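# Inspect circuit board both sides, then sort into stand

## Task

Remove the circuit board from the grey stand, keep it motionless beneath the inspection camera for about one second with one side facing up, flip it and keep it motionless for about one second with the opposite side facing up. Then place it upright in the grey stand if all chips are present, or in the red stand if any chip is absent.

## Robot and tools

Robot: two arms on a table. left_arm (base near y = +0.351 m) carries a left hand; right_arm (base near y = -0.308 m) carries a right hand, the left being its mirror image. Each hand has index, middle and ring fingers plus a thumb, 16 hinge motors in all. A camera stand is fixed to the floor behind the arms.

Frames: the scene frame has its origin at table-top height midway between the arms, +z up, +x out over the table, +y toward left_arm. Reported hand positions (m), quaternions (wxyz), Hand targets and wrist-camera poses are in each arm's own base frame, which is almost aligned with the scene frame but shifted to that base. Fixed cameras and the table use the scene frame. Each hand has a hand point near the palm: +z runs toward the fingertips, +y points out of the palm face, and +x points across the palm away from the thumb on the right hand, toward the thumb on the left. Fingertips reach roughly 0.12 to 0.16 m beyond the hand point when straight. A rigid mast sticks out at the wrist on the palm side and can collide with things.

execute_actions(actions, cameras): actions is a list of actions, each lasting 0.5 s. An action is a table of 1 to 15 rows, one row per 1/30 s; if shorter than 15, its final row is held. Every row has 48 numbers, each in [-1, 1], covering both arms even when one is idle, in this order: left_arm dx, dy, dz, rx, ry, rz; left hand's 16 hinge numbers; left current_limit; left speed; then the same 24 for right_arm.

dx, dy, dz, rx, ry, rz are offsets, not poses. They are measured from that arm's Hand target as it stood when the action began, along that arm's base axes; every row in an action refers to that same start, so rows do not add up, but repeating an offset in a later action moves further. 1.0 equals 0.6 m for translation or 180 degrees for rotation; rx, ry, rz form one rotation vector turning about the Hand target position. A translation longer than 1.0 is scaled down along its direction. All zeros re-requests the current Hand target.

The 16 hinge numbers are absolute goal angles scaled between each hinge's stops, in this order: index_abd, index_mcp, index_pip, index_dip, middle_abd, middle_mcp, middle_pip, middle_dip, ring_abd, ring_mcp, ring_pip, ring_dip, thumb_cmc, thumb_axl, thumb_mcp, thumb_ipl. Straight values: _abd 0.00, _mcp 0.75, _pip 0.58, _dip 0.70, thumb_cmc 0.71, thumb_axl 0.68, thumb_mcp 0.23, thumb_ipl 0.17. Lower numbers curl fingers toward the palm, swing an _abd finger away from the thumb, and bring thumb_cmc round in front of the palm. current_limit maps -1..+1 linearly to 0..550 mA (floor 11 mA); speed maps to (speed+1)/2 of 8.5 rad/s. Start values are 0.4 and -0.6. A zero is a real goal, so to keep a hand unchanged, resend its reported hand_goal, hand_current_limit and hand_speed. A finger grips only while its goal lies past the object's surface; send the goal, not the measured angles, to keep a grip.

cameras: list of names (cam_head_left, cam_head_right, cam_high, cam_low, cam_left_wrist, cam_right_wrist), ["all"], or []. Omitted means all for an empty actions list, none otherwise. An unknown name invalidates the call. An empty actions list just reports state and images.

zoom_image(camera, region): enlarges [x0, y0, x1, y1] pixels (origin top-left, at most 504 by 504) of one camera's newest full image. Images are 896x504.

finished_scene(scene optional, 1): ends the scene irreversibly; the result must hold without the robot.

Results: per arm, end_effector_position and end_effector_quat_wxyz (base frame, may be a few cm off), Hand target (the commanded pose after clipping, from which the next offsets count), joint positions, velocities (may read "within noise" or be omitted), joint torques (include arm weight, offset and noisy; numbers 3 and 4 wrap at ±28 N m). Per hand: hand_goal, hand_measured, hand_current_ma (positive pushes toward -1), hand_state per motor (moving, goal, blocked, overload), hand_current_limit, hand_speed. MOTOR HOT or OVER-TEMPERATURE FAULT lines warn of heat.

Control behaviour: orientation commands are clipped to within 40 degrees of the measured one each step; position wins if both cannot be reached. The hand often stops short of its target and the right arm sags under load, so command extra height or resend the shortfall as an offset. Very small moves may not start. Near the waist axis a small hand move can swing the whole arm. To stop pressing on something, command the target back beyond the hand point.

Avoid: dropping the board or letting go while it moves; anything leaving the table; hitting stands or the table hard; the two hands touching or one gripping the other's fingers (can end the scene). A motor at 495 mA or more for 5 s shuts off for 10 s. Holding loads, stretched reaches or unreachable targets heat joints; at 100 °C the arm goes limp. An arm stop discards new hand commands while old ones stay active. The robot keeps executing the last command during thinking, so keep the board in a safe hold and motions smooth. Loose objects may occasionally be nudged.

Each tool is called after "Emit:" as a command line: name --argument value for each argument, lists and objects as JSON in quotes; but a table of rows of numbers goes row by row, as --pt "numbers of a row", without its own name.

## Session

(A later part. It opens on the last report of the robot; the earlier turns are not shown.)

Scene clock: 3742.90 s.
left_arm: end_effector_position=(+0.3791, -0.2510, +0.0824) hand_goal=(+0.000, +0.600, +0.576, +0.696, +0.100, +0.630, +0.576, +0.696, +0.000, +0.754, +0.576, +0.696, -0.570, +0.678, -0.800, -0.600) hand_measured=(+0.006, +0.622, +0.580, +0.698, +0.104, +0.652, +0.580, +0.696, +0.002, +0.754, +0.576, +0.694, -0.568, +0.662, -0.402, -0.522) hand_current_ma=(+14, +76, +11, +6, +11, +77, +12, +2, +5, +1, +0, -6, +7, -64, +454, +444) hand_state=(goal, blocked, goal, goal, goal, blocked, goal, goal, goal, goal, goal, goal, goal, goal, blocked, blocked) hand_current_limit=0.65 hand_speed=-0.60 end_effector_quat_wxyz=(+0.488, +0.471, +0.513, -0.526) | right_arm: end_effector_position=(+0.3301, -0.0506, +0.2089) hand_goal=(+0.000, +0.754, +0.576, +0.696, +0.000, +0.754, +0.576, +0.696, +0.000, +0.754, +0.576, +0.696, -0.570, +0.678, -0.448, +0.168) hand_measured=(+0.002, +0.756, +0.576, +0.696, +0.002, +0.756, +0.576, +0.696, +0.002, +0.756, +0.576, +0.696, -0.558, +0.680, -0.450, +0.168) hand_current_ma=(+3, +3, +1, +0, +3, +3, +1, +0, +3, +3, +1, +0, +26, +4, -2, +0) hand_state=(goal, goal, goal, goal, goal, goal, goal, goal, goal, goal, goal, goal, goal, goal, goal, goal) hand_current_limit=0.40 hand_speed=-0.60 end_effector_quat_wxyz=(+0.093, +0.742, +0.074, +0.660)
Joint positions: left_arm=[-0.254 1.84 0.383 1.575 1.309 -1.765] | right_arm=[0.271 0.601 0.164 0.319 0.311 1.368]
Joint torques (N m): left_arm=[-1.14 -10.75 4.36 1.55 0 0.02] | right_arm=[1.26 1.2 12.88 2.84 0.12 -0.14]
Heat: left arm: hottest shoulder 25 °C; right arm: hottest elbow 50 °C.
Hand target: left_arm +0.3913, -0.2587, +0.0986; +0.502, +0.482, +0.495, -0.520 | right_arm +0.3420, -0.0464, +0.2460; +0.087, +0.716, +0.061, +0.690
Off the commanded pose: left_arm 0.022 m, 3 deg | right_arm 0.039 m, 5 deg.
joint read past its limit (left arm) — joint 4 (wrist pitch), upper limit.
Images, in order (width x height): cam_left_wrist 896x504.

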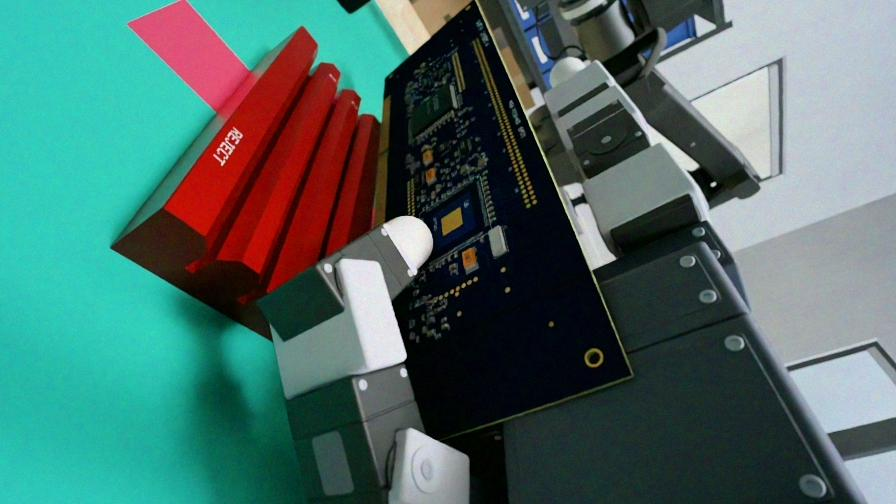

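Emit:
execute_actions --actions '[[[-0.015,0,0.012,0,0,0,0,0.6,0.576,0.696,0.1,0.63,0.576,0.696,0,0.754,0.576,0.696,-0.571,0.678,-0.8,-0.6,0.65,-0.6,0,0,0,0,0,0,0,0.754,0.576,0.696,0,0.754,0.576,0.696,0,0.754,0.576,0.696,-0.571,0.678,-0.449,0.168,0.4,-0.6],[-0.0183,0,0.025,0,0,0,0,0.6,0.576,0.696,0.1,0.63,0.576,0.696,0,0.754,0.576,0.696,-0.571,0.678,-0.8,-0.6,0.65,-0.6,0,0,0,0,0,0,0,0.754,0.576,0.696,0,0.754,0.576,0.696,0,0.754,0.576,0.696,-0.571,0.678,-0.449,0.168,0.4,-0.6]]]' --cameras '["cam_left_wrist","cam_high"]'

Emit:
zoom_image --camera "cam_left_wrist" --region '[300, 60, 400, 260]'

Emit:
zoom_image --camera "cam_high" --region '[385, 235, 445, 285]'

Scene clock: 3762.20 s.
left_arm: end_effector_position=(+0.3814, -0.2515, +0.1046) hand_goal=(+0.000, +0.600, +0.576, +0.696, +0.100, +0.630, +0.576, +0.696, +0.000, +0.754, +0.576, +0.696, -0.570, +0.678, -0.800, -0.600) hand_measured=(+0.006, +0.622, +0.580, +0.698, +0.104, +0.652, +0.580, +0.696, +0.002, +0.754, +0.576, +0.694, -0.568, +0.662, -0.402, -0.522) hand_current_ma=(+15, +76, +11, +6, +12, +77, +12, +2, +5, +1, +0, -6, +7, -64, +454, +444) hand_state=(goal, blocked, goal, goal, goal, blocked, goal, goal, goal, goal, goal, goal, goal, goal, blocked, blocked) hand_current_limit=0.65 hand_speed=-0.60 end_effector_quat_wxyz=(+0.497, +0.475, +0.505, -0.522) | right_arm: end_effector_position=(+0.3301, -0.0506, +0.2089) hand_goal=(+0.000, +0.754, +0.576, +0.696, +0.000, +0.754, +0.576, +0.696, +0.000, +0.754, +0.576, +0.696, -0.570, +0.678, -0.448, +0.168) hand_measured=(+0.002, +0.756, +0.576, +0.696, +0.002, +0.756, +0.576, +0.696, +0.002, +0.756, +0.576, +0.696, -0.558, +0.680, -0.450, +0.168) hand_current_ma=(+3, +3, +1, +0, +3, +3, +1, +0, +3, +3, +1, +0, +26, +4, -2, +0) hand_state=(goal, goal, goal, goal, goal, goal, goal, goal, goal, goal, goal, goal, goal, goal, goal, goal) hand_current_limit=0.40 hand_speed=-0.60 end_effector_quat_wxyz=(+0.093, +0.742, +0.074, +0.660)
Joint positions: left_arm=[-0.254 1.763 0.383 1.53 1.307 -1.77] | right_arm=[0.271 0.601 0.164 0.319 0.311 1.368]
Joint torques (N m): left_arm=[-2.02 -10.29 2.63 1.4 -0.38 0.09] | right_arm=[1.32 1.55 12.77 2.91 0.11 -0.13]
Heat: left arm: hottest shoulder 25 °C; right arm: hottest elbow 50 °C.
Hand target: left_arm +0.3803, -0.2587, +0.1136; +0.502, +0.482, +0.495, -0.520 | right_arm +0.3420, -0.0464, +0.2460; +0.087, +0.716, +0.061, +0.690
Off the commanded pose: left_arm 0.012 m, 1 deg | right_arm 0.039 m, 5 deg.
Images, in order (width x height): cam_high 896x504, cam_left_wrist 896x504.

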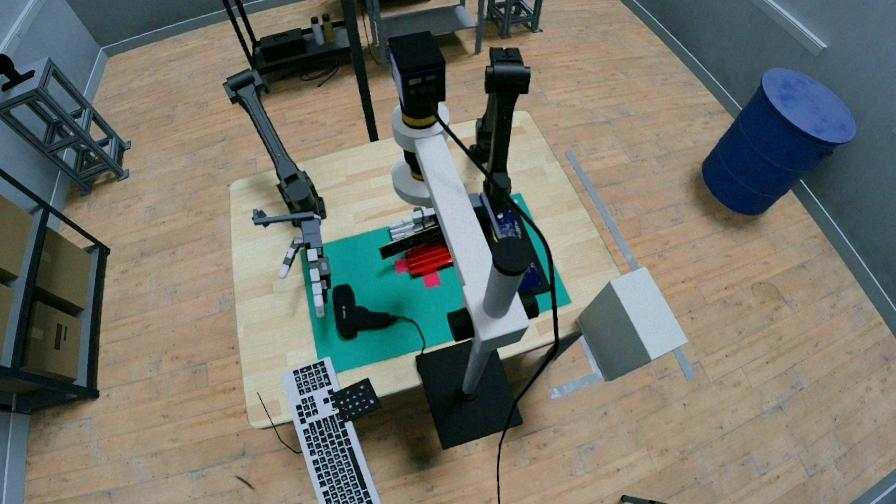

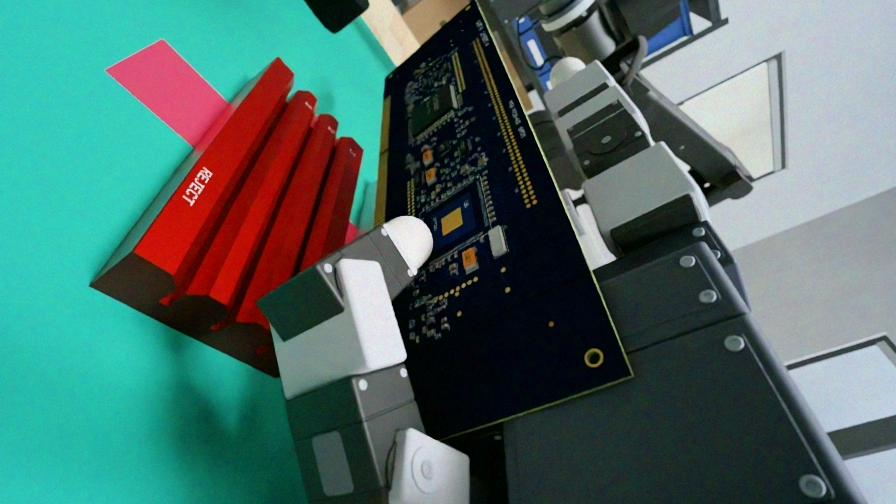

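Scaled by 2.520 from the camera's 896x504 image, which has a finer 1280x720 frame.

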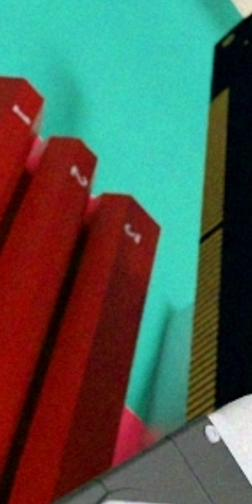

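Scaled by 8.400 from the camera's 896x504 image, which has a finer 1280x720 frame.

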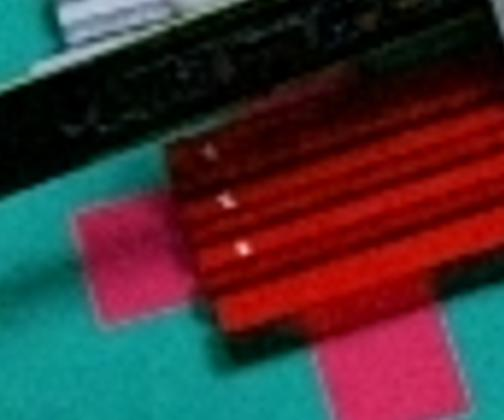

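Emit:
execute_actions --actions '[[[0.008,0,0,0,-0.006,0,0,0.6,0.576,0.696,0.1,0.63,0.576,0.696,0,0.754,0.576,0.696,-0.571,0.678,-0.8,-0.6,0.65,-0.6,0,0,0,0,0,0,0,0.754,0.576,0.696,0,0.754,0.576,0.696,0,0.754,0.576,0.696,-0.571,0.678,-0.449,0.168,0.4,-0.6],[0.018,0,0,0,-0.012,0,0,0.6,0.576,0.696,0.1,0.63,0.576,0.696,0,0.754,0.576,0.696,-0.571,0.678,-0.8,-0.6,0.65,-0.6,0,0,0,0,0,0,0,0.754,0.576,0.696,0,0.754,0.576,0.696,0,0.754,0.576,0.696,-0.571,0.678,-0.449,0.168,0.4,-0.6],[0.027,0,0,0,-0.012,0,0,0.6,0.576,0.696,0.1,0.63,0.576,0.696,0,0.754,0.576,0.696,-0.571,0.678,-0.8,-0.6,0.65,-0.6,0,0,0,0,0,0,0,0.754,0.576,0.696,0,0.754,0.576,0.696,0,0.754,0.576,0.696,-0.571,0.678,-0.449,0.168,0.4,-0.6]]]' --cameras '["cam_left_wrist","cam_high"]'

Emit:
zoom_image --camera "cam_left_wrist" --region '[300, 60, 400, 260]'

Emit:
zoom_image --camera "cam_high" --region '[385, 235, 445, 285]'

Scene clock: 3789.20 s.
left_arm: end_effector_position=(+0.3846, -0.2530, +0.1071) hand_goal=(+0.000, +0.600, +0.576, +0.696, +0.100, +0.630, +0.576, +0.696, +0.000, +0.754, +0.576, +0.696, -0.570, +0.678, -0.800, -0.600) hand_measured=(+0.006, +0.622, +0.580, +0.698, +0.104, +0.652, +0.580, +0.696, +0.002, +0.754, +0.576, +0.694, -0.568, +0.662, -0.402, -0.522) hand_current_ma=(+15, +76, +11, +6, +12, +77, +12, +2, +5, +1, +0, -6, +7, -64, +454, +444) hand_state=(goal, blocked, goal, goal, goal, blocked, goal, goal, goal, goal, goal, goal, goal, goal, blocked, blocked) hand_current_limit=0.65 hand_speed=-0.60 end_effector_quat_wxyz=(+0.501, +0.481, +0.498, -0.519) | right_arm: end_effector_position=(+0.3301, -0.0506, +0.2089) hand_goal=(+0.000, +0.754, +0.576, +0.696, +0.000, +0.754, +0.576, +0.696, +0.000, +0.754, +0.576, +0.696, -0.570, +0.678, -0.448, +0.168) hand_measured=(+0.002, +0.756, +0.576, +0.696, +0.002, +0.756, +0.576, +0.696, +0.002, +0.756, +0.576, +0.696, -0.558, +0.680, -0.450, +0.168) hand_current_ma=(+3, +3, +1, +0, +3, +3, +1, +0, +3, +3, +1, +0, +26, +4, -2, +0) hand_state=(goal, goal, goal, goal, goal, goal, goal, goal, goal, goal, goal, goal, goal, goal, goal, goal) hand_current_limit=0.40 hand_speed=-0.60 end_effector_quat_wxyz=(+0.093, +0.742, +0.074, +0.660)
Joint positions: left_arm=[-0.254 1.766 0.394 1.53 1.313 -1.758] | right_arm=[0.271 0.601 0.164 0.319 0.311 1.368]
Joint torques (N m): left_arm=[-0.85 -8.18 5.01 1.36 -0.06 0.23] | right_arm=[1.73 1.38 13.01 2.97 0.08 -0.15]
Heat: left arm: hottest shoulder 25 °C; right arm: hottest elbow 50 °C.
Hand target: left_arm +0.3965, -0.2587, +0.1136; +0.511, +0.492, +0.486, -0.511 | right_arm +0.3420, -0.0464, +0.2460; +0.087, +0.716, +0.061, +0.690
Off the commanded pose: left_arm 0.015 m, 2 deg | right_arm 0.039 m, 5 deg.
Images, in order (width x height): cam_high 896x504, cam_left_wrist 896x504.

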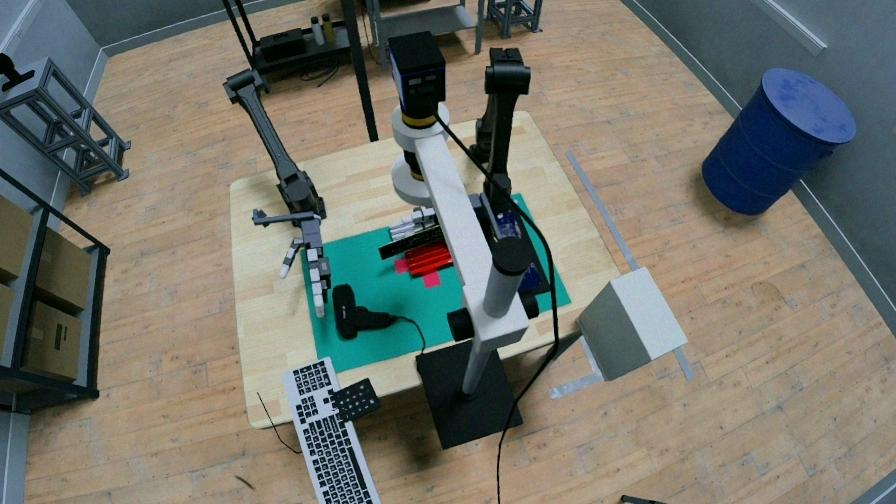

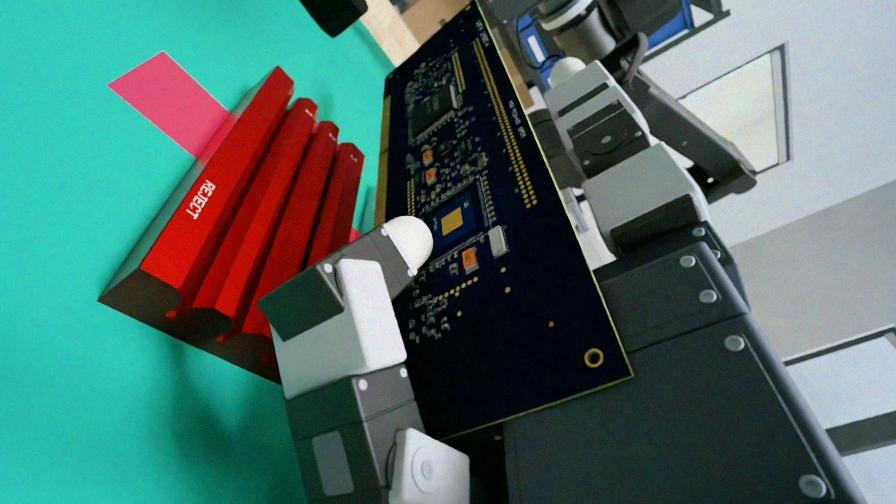

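Scaled by 2.520 from the camera's 896x504 image, which has a finer 1280x720 frame.

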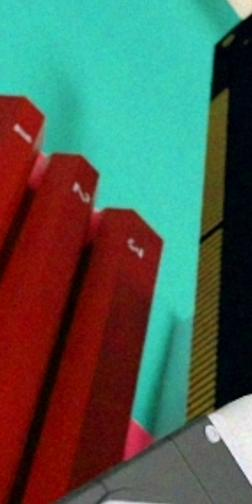

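Scaled by 8.400 from the camera's 896x504 image, which has a finer 1280x720 frame.

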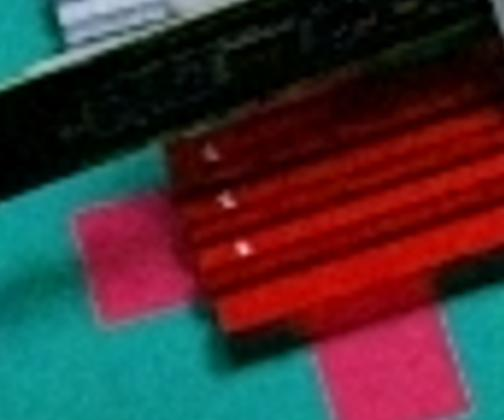

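Emit:
execute_actions --actions '[[[0.013,0.0,0,0,-0.0,0,0,0.6,0.576,0.696,0.1,0.63,0.576,0.696,0,0.754,0.576,0.696,-0.571,0.678,-0.8,-0.6,0.65,-0.6,0,0,0,0,0,0,0,0.754,0.576,0.696,0,0.754,0.576,0.696,0,0.754,0.576,0.696,-0.571,0.678,-0.449,0.168,0.4,-0.6]]]' --cameras '["cam_left_wrist","cam_high","cam_low"]'

Emit:
zoom_image --camera "cam_left_wrist" --region '[300, 60, 400, 260]'

Emit:
zoom_image --camera "cam_high" --region '[385, 235, 445, 285]'

Scene clock: 3809.40 s.
left_arm: end_effector_position=(+0.3902, -0.2559, +0.1072) hand_goal=(+0.000, +0.600, +0.576, +0.696, +0.100, +0.630, +0.576, +0.696, +0.000, +0.754, +0.576, +0.696, -0.570, +0.678, -0.800, -0.600) hand_measured=(+0.006, +0.622, +0.580, +0.698, +0.104, +0.652, +0.580, +0.696, +0.002, +0.754, +0.576, +0.694, -0.568, +0.662, -0.402, -0.522) hand_current_ma=(+15, +76, +11, +6, +12, +77, +12, +2, +5, +1, +0, -6, +7, -64, +454, +444) hand_state=(goal, blocked, goal, goal, goal, blocked, goal, goal, goal, goal, goal, goal, goal, goal, blocked, blocked) hand_current_limit=0.65 hand_speed=-0.60 end_effector_quat_wxyz=(+0.499, +0.484, +0.496, -0.520) | right_arm: end_effector_position=(+0.3301, -0.0506, +0.2089) hand_goal=(+0.000, +0.754, +0.576, +0.696, +0.000, +0.754, +0.576, +0.696, +0.000, +0.754, +0.576, +0.696, -0.570, +0.678, -0.448, +0.168) hand_measured=(+0.002, +0.756, +0.576, +0.696, +0.002, +0.756, +0.576, +0.696, +0.002, +0.756, +0.576, +0.696, -0.558, +0.680, -0.450, +0.168) hand_current_ma=(+3, +3, +1, +0, +3, +3, +1, +0, +3, +3, +1, +0, +26, +4, -2, +0) hand_state=(goal, goal, goal, goal, goal, goal, goal, goal, goal, goal, goal, goal, goal, goal, goal, goal) hand_current_limit=0.40 hand_speed=-0.60 end_effector_quat_wxyz=(+0.093, +0.742, +0.074, +0.660)
Joint positions: left_arm=[-0.256 1.774 0.414 1.52 1.32 -1.758] | right_arm=[0.271 0.601 0.164 0.319 0.311 1.368]
Joint torques (N m): left_arm=[-0.32 -8.35 5.15 1.39 -0.06 0.2] | right_arm=[1.61 1.55 12.92 2.89 0.17 -0.15]
Heat: left arm: hottest shoulder 25 °C; right arm: hottest elbow 50 °C.
Hand target: left_arm +0.4043, -0.2587, +0.1136; +0.511, +0.492, +0.486, -0.511 | right_arm +0.3420, -0.0464, +0.2460; +0.087, +0.716, +0.061, +0.690
Off the commanded pose: left_arm 0.016 m, 2 deg | right_arm 0.039 m, 5 deg.
Images, in order (width x height): cam_high 896x504, cam_low 896x504, cam_left_wrist 896x504.

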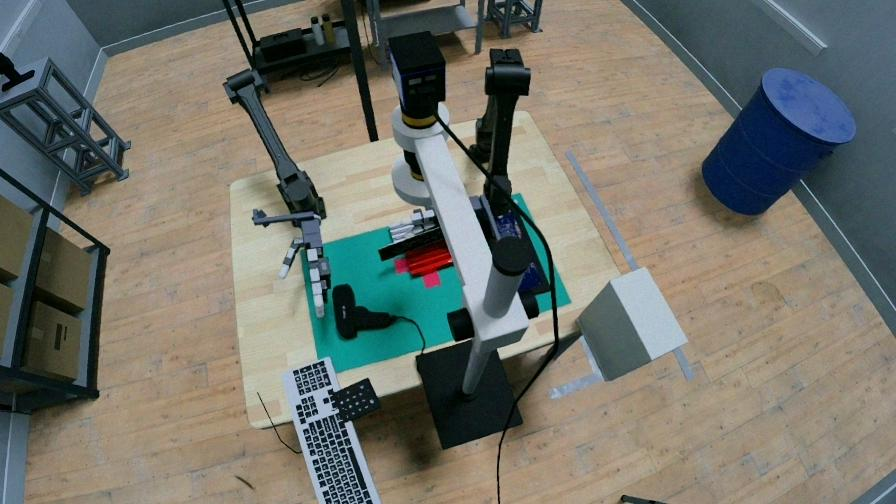

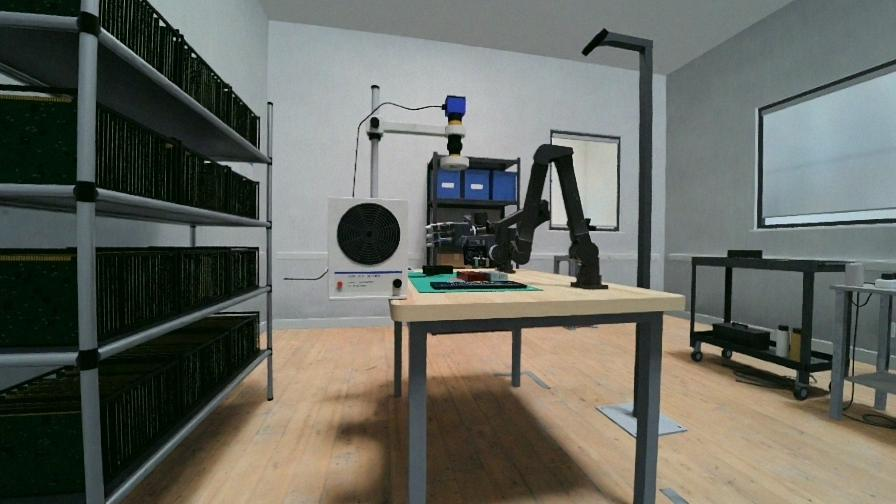

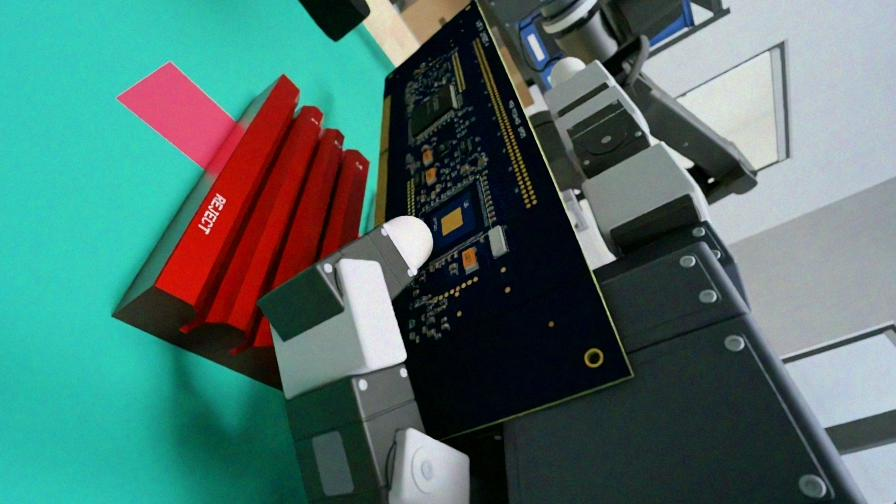

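Scaled by 2.520 from the camera's 896x504 image, which has a finer 1280x720 frame.

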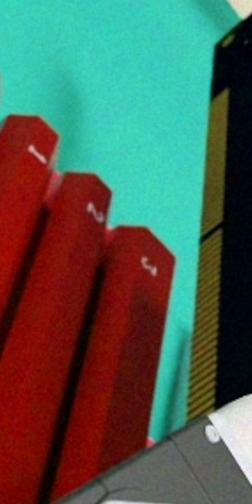

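Scaled by 8.400 from the camera's 896x504 image, which has a finer 1280x720 frame.

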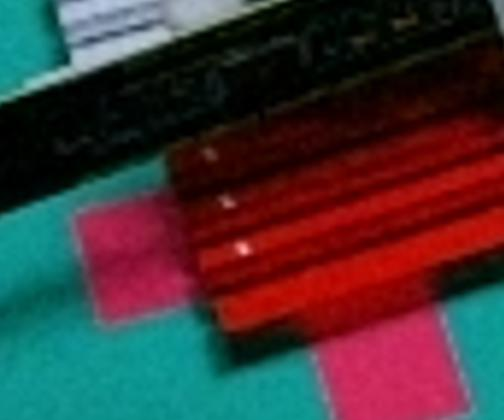

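Emit:
zoom_image --camera "cam_high" --region '[380, 230, 450, 285]'

Emit:
zoom_image --camera "cam_low" --region '[440, 240, 520, 295]'

Scaled by 7.200 from the camera's 896x504 image, which has a finer 1280x720 frame.

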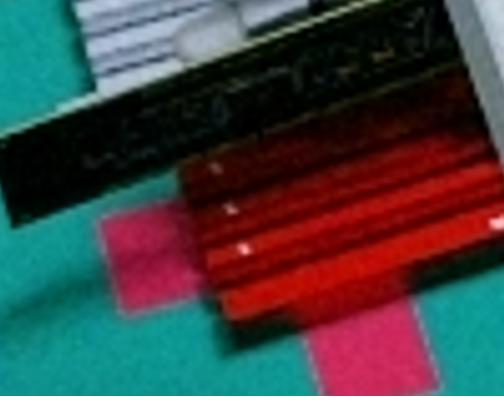

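Scaled by 6.300 from the camera's 896x504 image, which has a finer 1280x720 frame.

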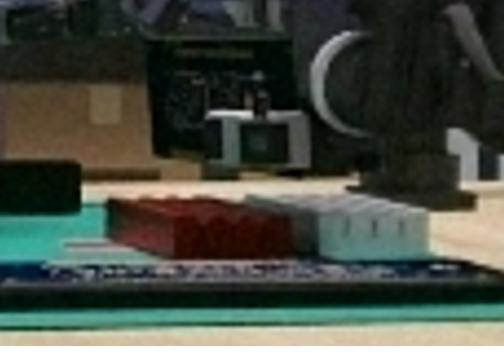

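Emit:
zoom_image --camera "cam_high" --region '[380, 240, 410, 265]'

Emit:
zoom_image --camera "cam_high" --region '[415, 230, 445, 255]'

Emit:
zoom_image --camera "cam_high" --region '[400, 245, 450, 280]'

Emit:
execute_actions --actions '[]' --cameras '["cam_head_left"]'

Emit:
zoom_image --camera "cam_head_left" --region '[410, 250, 520, 310]'

Scaled by 16.800 from the camera's 896x504 image, which has a finer 1280x720 frame.

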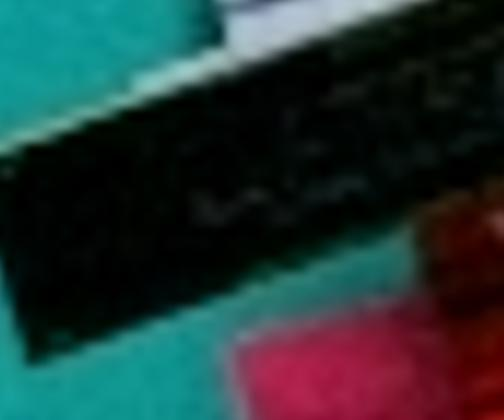

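Scaled by 16.800 from the camera's 896x504 image, which has a finer 1280x720 frame.

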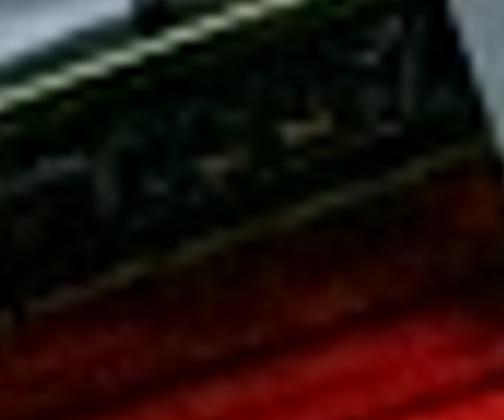

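Scaled by 10.080 from the camera's 896x504 image, which has a finer 1280x720 frame.

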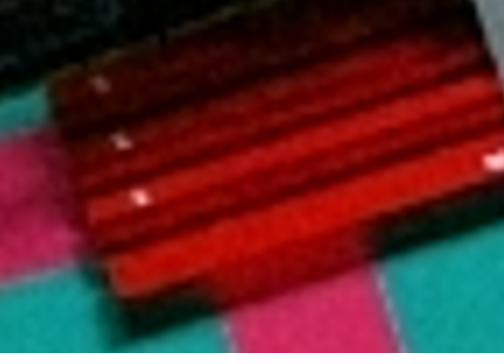

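Scene clock: 3923.53 s.
left_arm: end_effector_position=(+0.3902, -0.2559, +0.1072) hand_goal=(+0.000, +0.600, +0.576, +0.696, +0.100, +0.630, +0.576, +0.696, +0.000, +0.754, +0.576, +0.696, -0.570, +0.678, -0.800, -0.600) hand_measured=(+0.006, +0.622, +0.580, +0.698, +0.104, +0.652, +0.580, +0.696, +0.002, +0.754, +0.576, +0.694, -0.568, +0.662, -0.402, -0.522) hand_current_ma=(+15, +76, +11, +6, +12, +77, +12, +2, +5, +1, +0, -6, +7, -64, +454, +444) hand_state=(goal, blocked, goal, goal, goal, blocked, goal, goal, goal, goal, goal, goal, goal, goal, blocked, blocked) hand_current_limit=0.65 hand_speed=-0.60 end_effector_quat_wxyz=(+0.499, +0.484, +0.496, -0.520) | right_arm: end_effector_position=(+0.3301, -0.0506, +0.2089) hand_goal=(+0.000, +0.754, +0.576, +0.696, +0.000, +0.754, +0.576, +0.696, +0.000, +0.754, +0.576, +0.696, -0.570, +0.678, -0.448, +0.168) hand_measured=(+0.002, +0.756, +0.576, +0.696, +0.002, +0.756, +0.576, +0.696, +0.002, +0.756, +0.576, +0.696, -0.558, +0.680, -0.450, +0.168) hand_current_ma=(+3, +3, +1, +0, +3, +3, +1, +0, +3, +3, +1, +0, +26, +4, -2, +0) hand_state=(goal, goal, goal, goal, goal, goal, goal, goal, goal, goal, goal, goal, goal, goal, goal, goal) hand_current_limit=0.40 hand_speed=-0.60 end_effector_quat_wxyz=(+0.093, +0.742, +0.074, +0.660)
Joint positions: left_arm=[-0.256 1.774 0.414 1.52 1.32 -1.758] | right_arm=[0.271 0.601 0.164 0.319 0.311 1.368]
Joint velocities: within noise
Joint torques (N m): left_arm=[-0.32 -8.35 5.15 1.42 -0.06 0.2] | right_arm=[1.14 1.55 12.98 2.86 0.12 -0.13]
Heat: left arm: hottest shoulder 25 °C; right arm: hottest elbow 50 °C.
Hand target: left_arm +0.4043, -0.2587, +0.1136; +0.511, +0.492, +0.486, -0.511 | right_arm +0.3420, -0.0464, +0.2460; +0.087, +0.716, +0.061, +0.690
Off the commanded pose: left_arm 0.016 m, 2 deg | right_arm 0.039 m, 5 deg.
Images, in order (width x height): cam_head_left 896x504.

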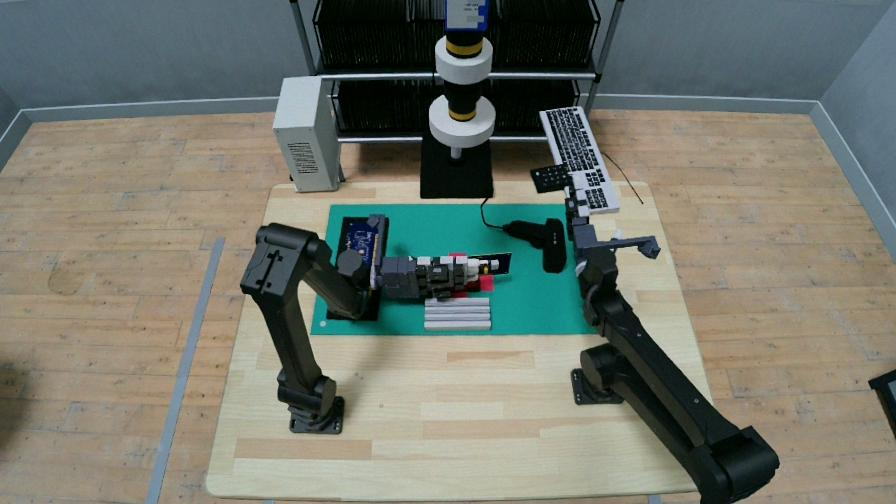

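Scaled by 4.582 from the camera's 896x504 image, which has a finer 1280x720 frame.

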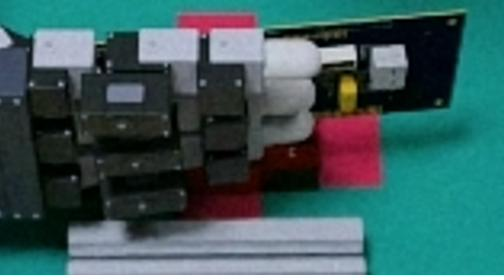

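Emit:
zoom_image --camera "cam_head_left" --region '[460, 245, 520, 285]'

Emit:
execute_actions --actions '[]' --cameras '["cam_head_right"]'

Emit:
zoom_image --camera "cam_head_right" --region '[460, 245, 520, 285]'

Scaled by 8.400 from the camera's 896x504 image, which has a finer 1280x720 frame.

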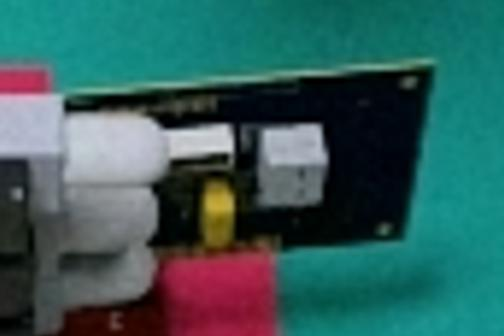

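Scene clock: 3938.73 s.
left_arm: end_effector_position=(+0.3902, -0.2559, +0.1072) hand_goal=(+0.000, +0.600, +0.576, +0.696, +0.100, +0.630, +0.576, +0.696, +0.000, +0.754, +0.576, +0.696, -0.570, +0.678, -0.800, -0.600) hand_measured=(+0.006, +0.622, +0.580, +0.698, +0.104, +0.652, +0.580, +0.696, +0.002, +0.754, +0.576, +0.694, -0.568, +0.662, -0.402, -0.522) hand_current_ma=(+15, +76, +11, +6, +12, +77, +12, +2, +5, +1, +0, -6, +7, -64, +454, +444) hand_state=(goal, blocked, goal, goal, goal, blocked, goal, goal, goal, goal, goal, goal, goal, goal, blocked, blocked) hand_current_limit=0.65 hand_speed=-0.60 end_effector_quat_wxyz=(+0.499, +0.484, +0.496, -0.520) | right_arm: end_effector_position=(+0.3301, -0.0506, +0.2089) hand_goal=(+0.000, +0.754, +0.576, +0.696, +0.000, +0.754, +0.576, +0.696, +0.000, +0.754, +0.576, +0.696, -0.570, +0.678, -0.448, +0.168) hand_measured=(+0.002, +0.756, +0.576, +0.696, +0.002, +0.756, +0.576, +0.696, +0.002, +0.756, +0.576, +0.696, -0.558, +0.680, -0.450, +0.168) hand_current_ma=(+3, +3, +1, +0, +3, +3, +1, +0, +3, +3, +1, +0, +26, +4, -2, +0) hand_state=(goal, goal, goal, goal, goal, goal, goal, goal, goal, goal, goal, goal, goal, goal, goal, goal) hand_current_limit=0.40 hand_speed=-0.60 end_effector_quat_wxyz=(+0.093, +0.742, +0.074, +0.660)
Joint positions: left_arm=[-0.256 1.774 0.414 1.52 1.32 -1.758] | right_arm=[0.271 0.601 0.164 0.319 0.311 1.368]
Joint velocities: within noise
Joint torques (N m): left_arm=[-0.32 -8.29 5.15 1.42 -0.06 0.2] | right_arm=[1.03 1.85 13.05 2.91 0.13 -0.1]
Heat: left arm: hottest shoulder 25 °C; right arm: hottest elbow 50 °C.
Hand target: left_arm +0.4043, -0.2587, +0.1136; +0.511, +0.492, +0.486, -0.511 | right_arm +0.3420, -0.0464, +0.2460; +0.087, +0.716, +0.061, +0.690
Off the commanded pose: left_arm 0.016 m, 2 deg | right_arm 0.039 m, 5 deg.
Images, in order (width x height): cam_head_right 896x504.

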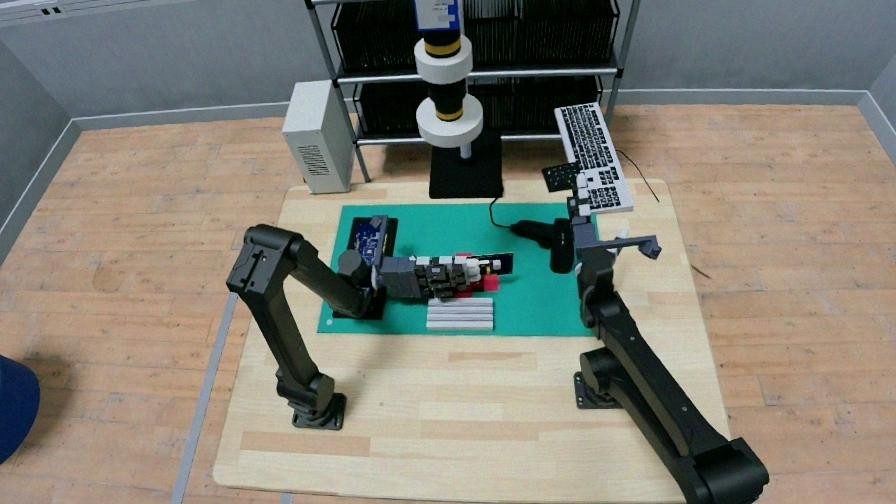

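Scaled by 8.400 from the camera's 896x504 image, which has a finer 1280x720 frame.

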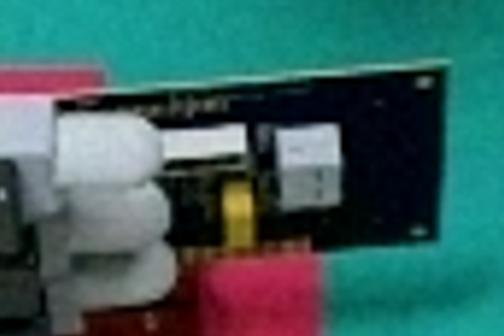

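Emit:
execute_actions --actions '[[[0.002,0,0,0,-0.004,-0.008,0,0.6,0.576,0.696,0.1,0.63,0.576,0.696,0,0.754,0.576,0.696,-0.571,0.678,-0.8,-0.6,0.65,-0.6,0,0,0,0,0,0,0,0.754,0.576,0.696,0,0.754,0.576,0.696,0,0.754,0.576,0.696,-0.571,0.678,-0.449,0.168,0.4,-0.6],[0.005,0,0,0,-0.008,-0.018,0,0.6,0.576,0.696,0.1,0.63,0.576,0.696,0,0.754,0.576,0.696,-0.571,0.678,-0.8,-0.6,0.65,-0.6,0,0,0,0,0,0,0,0.754,0.576,0.696,0,0.754,0.576,0.696,0,0.754,0.576,0.696,-0.571,0.678,-0.449,0.168,0.4,-0.6]]]' --cameras '["cam_left_wrist","cam_high","cam_head_left"]'

Emit:
zoom_image --camera "cam_left_wrist" --region '[300, 60, 400, 260]'

Emit:
zoom_image --camera "cam_high" --region '[380, 230, 450, 285]'

Emit:
zoom_image --camera "cam_head_left" --region '[460, 245, 520, 285]'

Scene clock: 3965.43 s.
left_arm: end_effector_position=(+0.3879, -0.2639, +0.1030) hand_goal=(+0.000, +0.600, +0.576, +0.696, +0.100, +0.630, +0.576, +0.696, +0.000, +0.754, +0.576, +0.696, -0.570, +0.678, -0.800, -0.600) hand_measured=(+0.006, +0.622, +0.580, +0.698, +0.104, +0.652, +0.580, +0.696, +0.002, +0.754, +0.576, +0.694, -0.568, +0.662, -0.402, -0.522) hand_current_ma=(+15, +76, +11, +6, +12, +77, +12, +2, +5, +1, +0, -6, +7, -64, +454, +444) hand_state=(goal, blocked, goal, goal, goal, blocked, goal, goal, goal, goal, goal, goal, goal, goal, blocked, blocked) hand_current_limit=0.65 hand_speed=-0.60 end_effector_quat_wxyz=(+0.481, +0.508, +0.476, -0.533) | right_arm: end_effector_position=(+0.3301, -0.0506, +0.2089) hand_goal=(+0.000, +0.754, +0.576, +0.696, +0.000, +0.754, +0.576, +0.696, +0.000, +0.754, +0.576, +0.696, -0.570, +0.678, -0.448, +0.168) hand_measured=(+0.002, +0.756, +0.576, +0.696, +0.002, +0.756, +0.576, +0.696, +0.002, +0.756, +0.576, +0.696, -0.558, +0.680, -0.450, +0.168) hand_current_ma=(+3, +3, +1, +0, +3, +3, +1, +0, +3, +3, +1, +0, +26, +4, -2, +0) hand_state=(goal, goal, goal, goal, goal, goal, goal, goal, goal, goal, goal, goal, goal, goal, goal, goal) hand_current_limit=0.40 hand_speed=-0.60 end_effector_quat_wxyz=(+0.093, +0.742, +0.074, +0.660)
Joint positions: left_arm=[-0.254 1.808 0.446 1.541 1.398 -1.767] | right_arm=[0.271 0.601 0.164 0.319 0.311 1.368]
Joint torques (N m): left_arm=[0.44 -8.76 5.08 2.48 -0.1 0.03] | right_arm=[1.49 1.2 12.93 2.93 0.12 -0.14]
Heat: left arm: hottest shoulder 25 °C; right arm: hottest elbow 50 °C.
Hand target: left_arm +0.4073, -0.2587, +0.1136; +0.503, +0.512, +0.465, -0.519 | right_arm +0.3420, -0.0464, +0.2460; +0.087, +0.716, +0.061, +0.690
Off the commanded pose: left_arm 0.023 m, 3 deg | right_arm 0.039 m, 5 deg.
Images, in order (width x height): cam_head_left 896x504, cam_high 896x504, cam_left_wrist 896x504.

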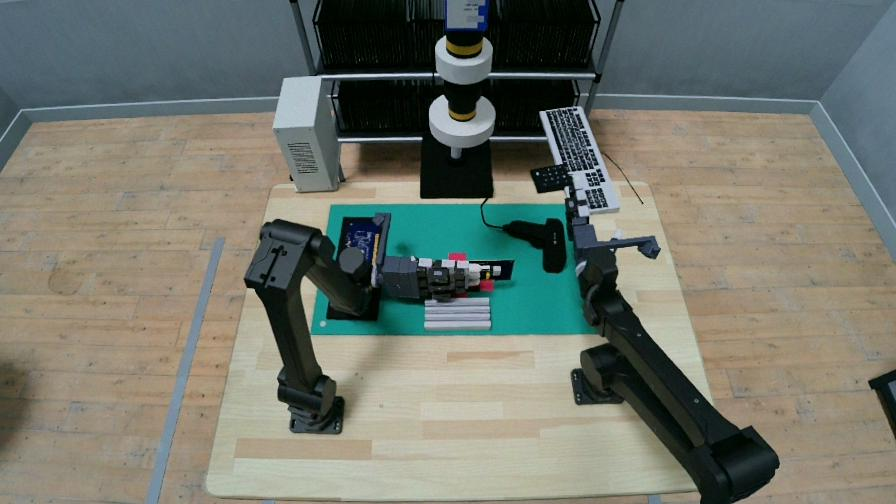

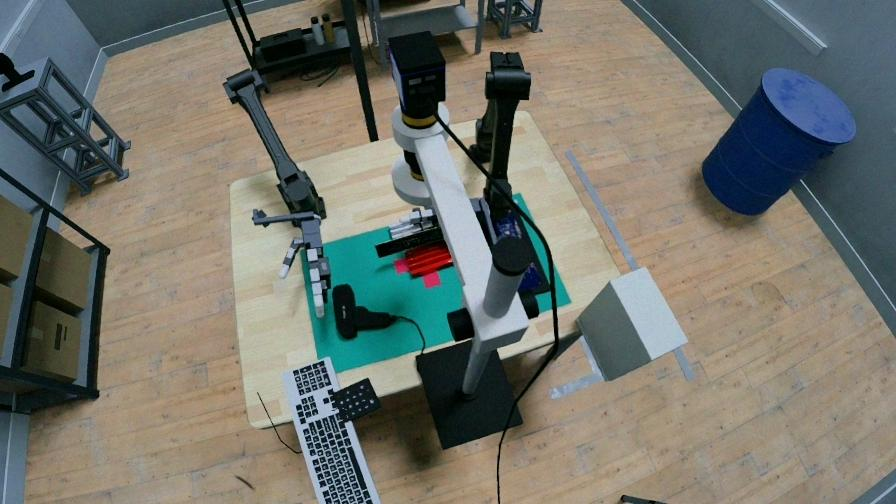

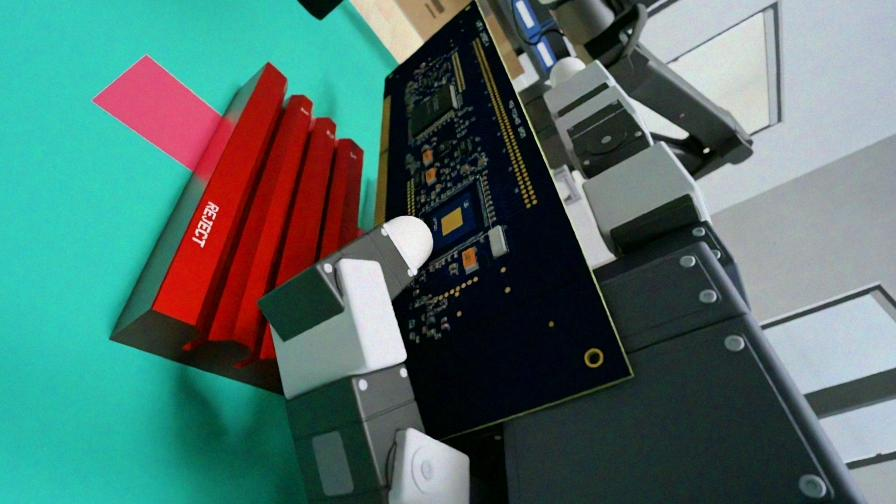

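Scaled by 2.520 from the camera's 896x504 image, which has a finer 1280x720 frame.

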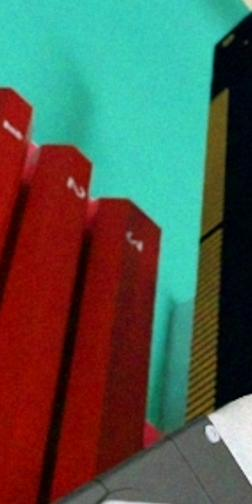

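Scaled by 7.200 from the camera's 896x504 image, which has a finer 1280x720 frame.

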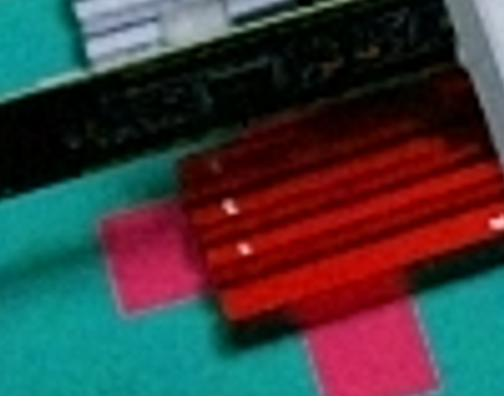

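Scaled by 8.400 from the camera's 896x504 image, which has a finer 1280x720 frame.

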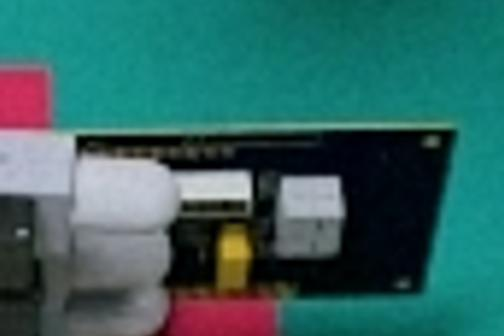

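Emit:
execute_actions --actions '[[[0.006,0.002,0.001,0,0,0.001,0,0.6,0.576,0.696,0.1,0.63,0.576,0.696,0,0.754,0.576,0.696,-0.571,0.678,-0.8,-0.6,0.65,-0.6,0,0,0,0,0,0,0,0.754,0.576,0.696,0,0.754,0.576,0.696,0,0.754,0.576,0.696,-0.571,0.678,-0.449,0.168,0.4,-0.6],[0.014,0.005,0.003,0,0,0.003,0,0.6,0.576,0.696,0.1,0.63,0.576,0.696,0,0.754,0.576,0.696,-0.571,0.678,-0.8,-0.6,0.65,-0.6,0,0,0,0,0,0,0,0.754,0.576,0.696,0,0.754,0.576,0.696,0,0.754,0.576,0.696,-0.571,0.678,-0.449,0.168,0.4,-0.6],[0.021,0.008,0.004,0,0,0.003,0,0.6,0.576,0.696,0.1,0.63,0.576,0.696,0,0.754,0.576,0.696,-0.571,0.678,-0.8,-0.6,0.65,-0.6,0,0,0,0,0,0,0,0.754,0.576,0.696,0,0.754,0.576,0.696,0,0.754,0.576,0.696,-0.571,0.678,-0.449,0.168,0.4,-0.6]]]' --cameras '["cam_left_wrist","cam_high","cam_head_left","cam_low"]'

Emit:
zoom_image --camera "cam_left_wrist" --region '[300, 60, 400, 260]'

Emit:
zoom_image --camera "cam_high" --region '[380, 230, 450, 285]'

Emit:
zoom_image --camera "cam_head_left" --region '[460, 245, 520, 285]'

Emit:
zoom_image --camera "cam_low" --region '[440, 240, 520, 295]'

Scene clock: 3991.50 s.
left_arm: end_effector_position=(+0.4051, -0.2537, +0.1063) hand_goal=(+0.000, +0.600, +0.576, +0.696, +0.100, +0.630, +0.576, +0.696, +0.000, +0.754, +0.576, +0.696, -0.570, +0.678, -0.800, -0.600) hand_measured=(+0.006, +0.622, +0.580, +0.698, +0.104, +0.652, +0.580, +0.696, +0.002, +0.754, +0.576, +0.694, -0.568, +0.662, -0.402, -0.522) hand_current_ma=(+15, +76, +11, +6, +12, +77, +12, +2, +5, +1, +0, -6, +7, -64, +454, +444) hand_state=(goal, blocked, goal, goal, goal, blocked, goal, goal, goal, goal, goal, goal, goal, goal, blocked, blocked) hand_current_limit=0.65 hand_speed=-0.60 end_effector_quat_wxyz=(+0.488, +0.502, +0.481, -0.527) | right_arm: end_effector_position=(+0.3301, -0.0506, +0.2089) hand_goal=(+0.000, +0.754, +0.576, +0.696, +0.000, +0.754, +0.576, +0.696, +0.000, +0.754, +0.576, +0.696, -0.570, +0.678, -0.448, +0.168) hand_measured=(+0.002, +0.756, +0.576, +0.696, +0.002, +0.756, +0.576, +0.696, +0.002, +0.756, +0.576, +0.696, -0.558, +0.680, -0.450, +0.168) hand_current_ma=(+3, +3, +1, +0, +3, +3, +1, +0, +3, +3, +1, +0, +26, +4, -2, +0) hand_state=(goal, goal, goal, goal, goal, goal, goal, goal, goal, goal, goal, goal, goal, goal, goal, goal) hand_current_limit=0.40 hand_speed=-0.60 end_effector_quat_wxyz=(+0.093, +0.742, +0.074, +0.660)
Joint positions: left_arm=[-0.22 1.814 0.475 1.541 1.407 -1.787] | right_arm=[0.271 0.601 0.164 0.319 0.311 1.368]
Joint torques (N m): left_arm=[0.26 -9.11 5.2 2.41 -0.13 0.03] | right_arm=[1.32 1.44 13.03 3.06 0.11 -0.13]
Heat: left arm: hottest shoulder 25 °C; right arm: hottest elbow 50 °C.
Hand target: left_arm +0.4199, -0.2539, +0.1160; +0.505, +0.509, +0.467, -0.517 | right_arm +0.3420, -0.0464, +0.2460; +0.087, +0.716, +0.061, +0.690
Off the commanded pose: left_arm 0.018 m, 3 deg | right_arm 0.039 m, 5 deg.
Images, in order (width x height): cam_head_left 896x504, cam_high 896x504, cam_low 896x504, cam_left_wrist 896x504.

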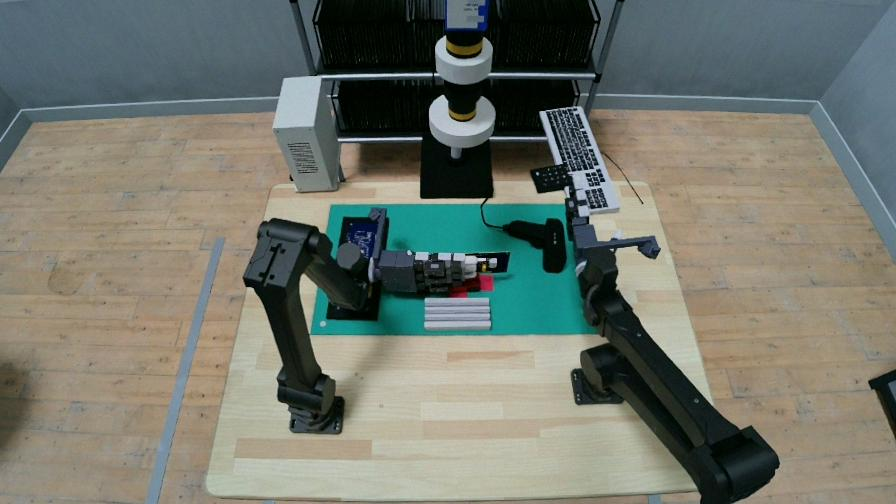

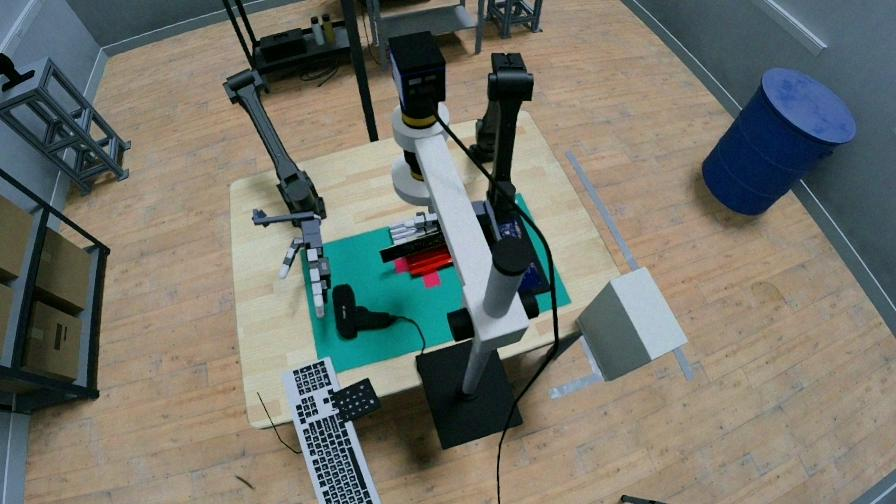

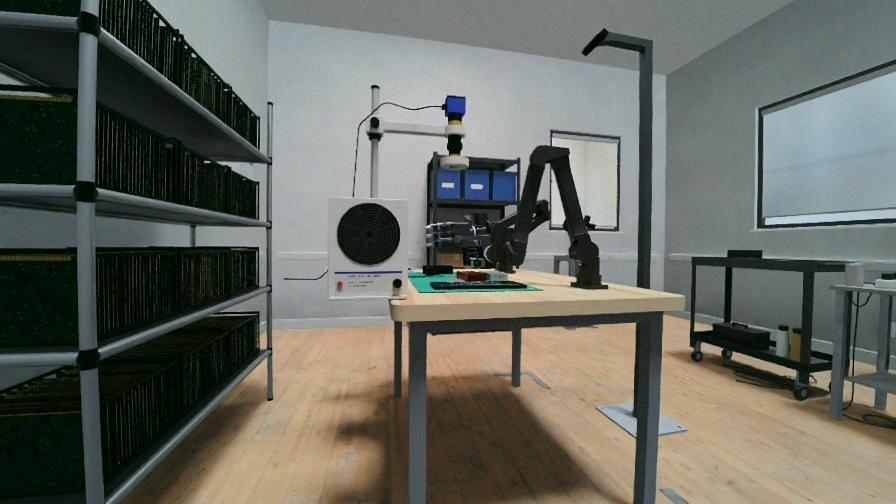

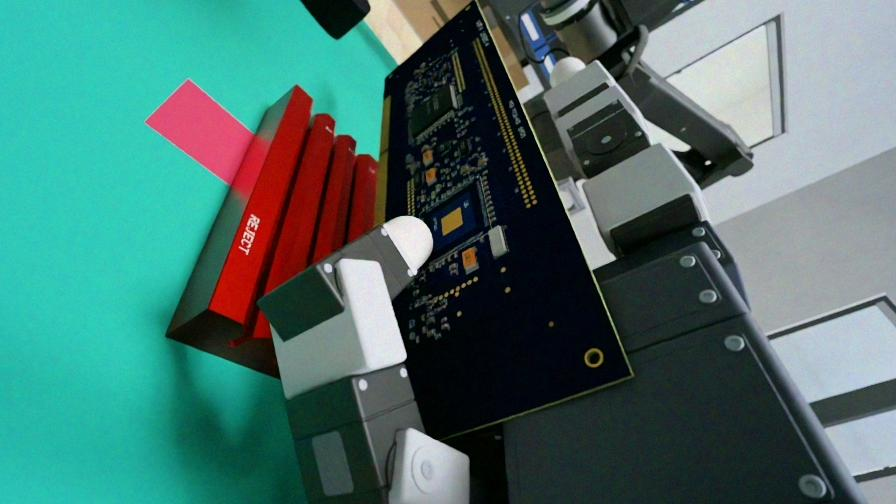

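Scaled by 2.520 from the camera's 896x504 image, which has a finer 1280x720 frame.

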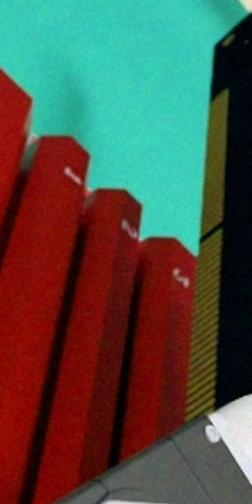

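Scaled by 7.200 from the camera's 896x504 image, which has a finer 1280x720 frame.

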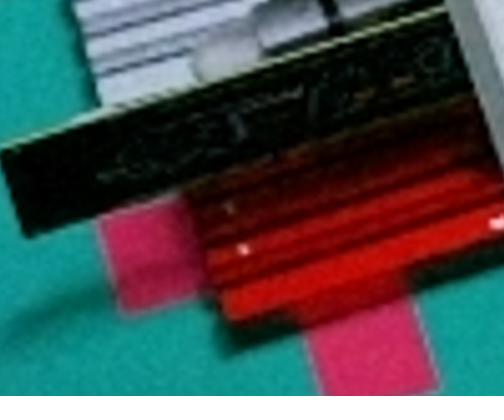

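Scaled by 8.400 from the camera's 896x504 image, which has a finer 1280x720 frame.

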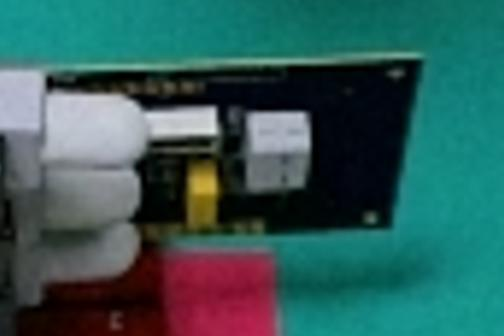

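Scaled by 6.300 from the camera's 896x504 image, which has a finer 1280x720 frame.

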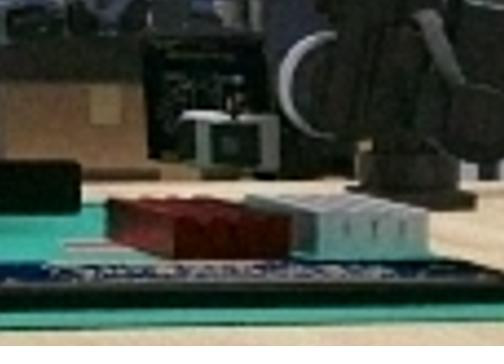

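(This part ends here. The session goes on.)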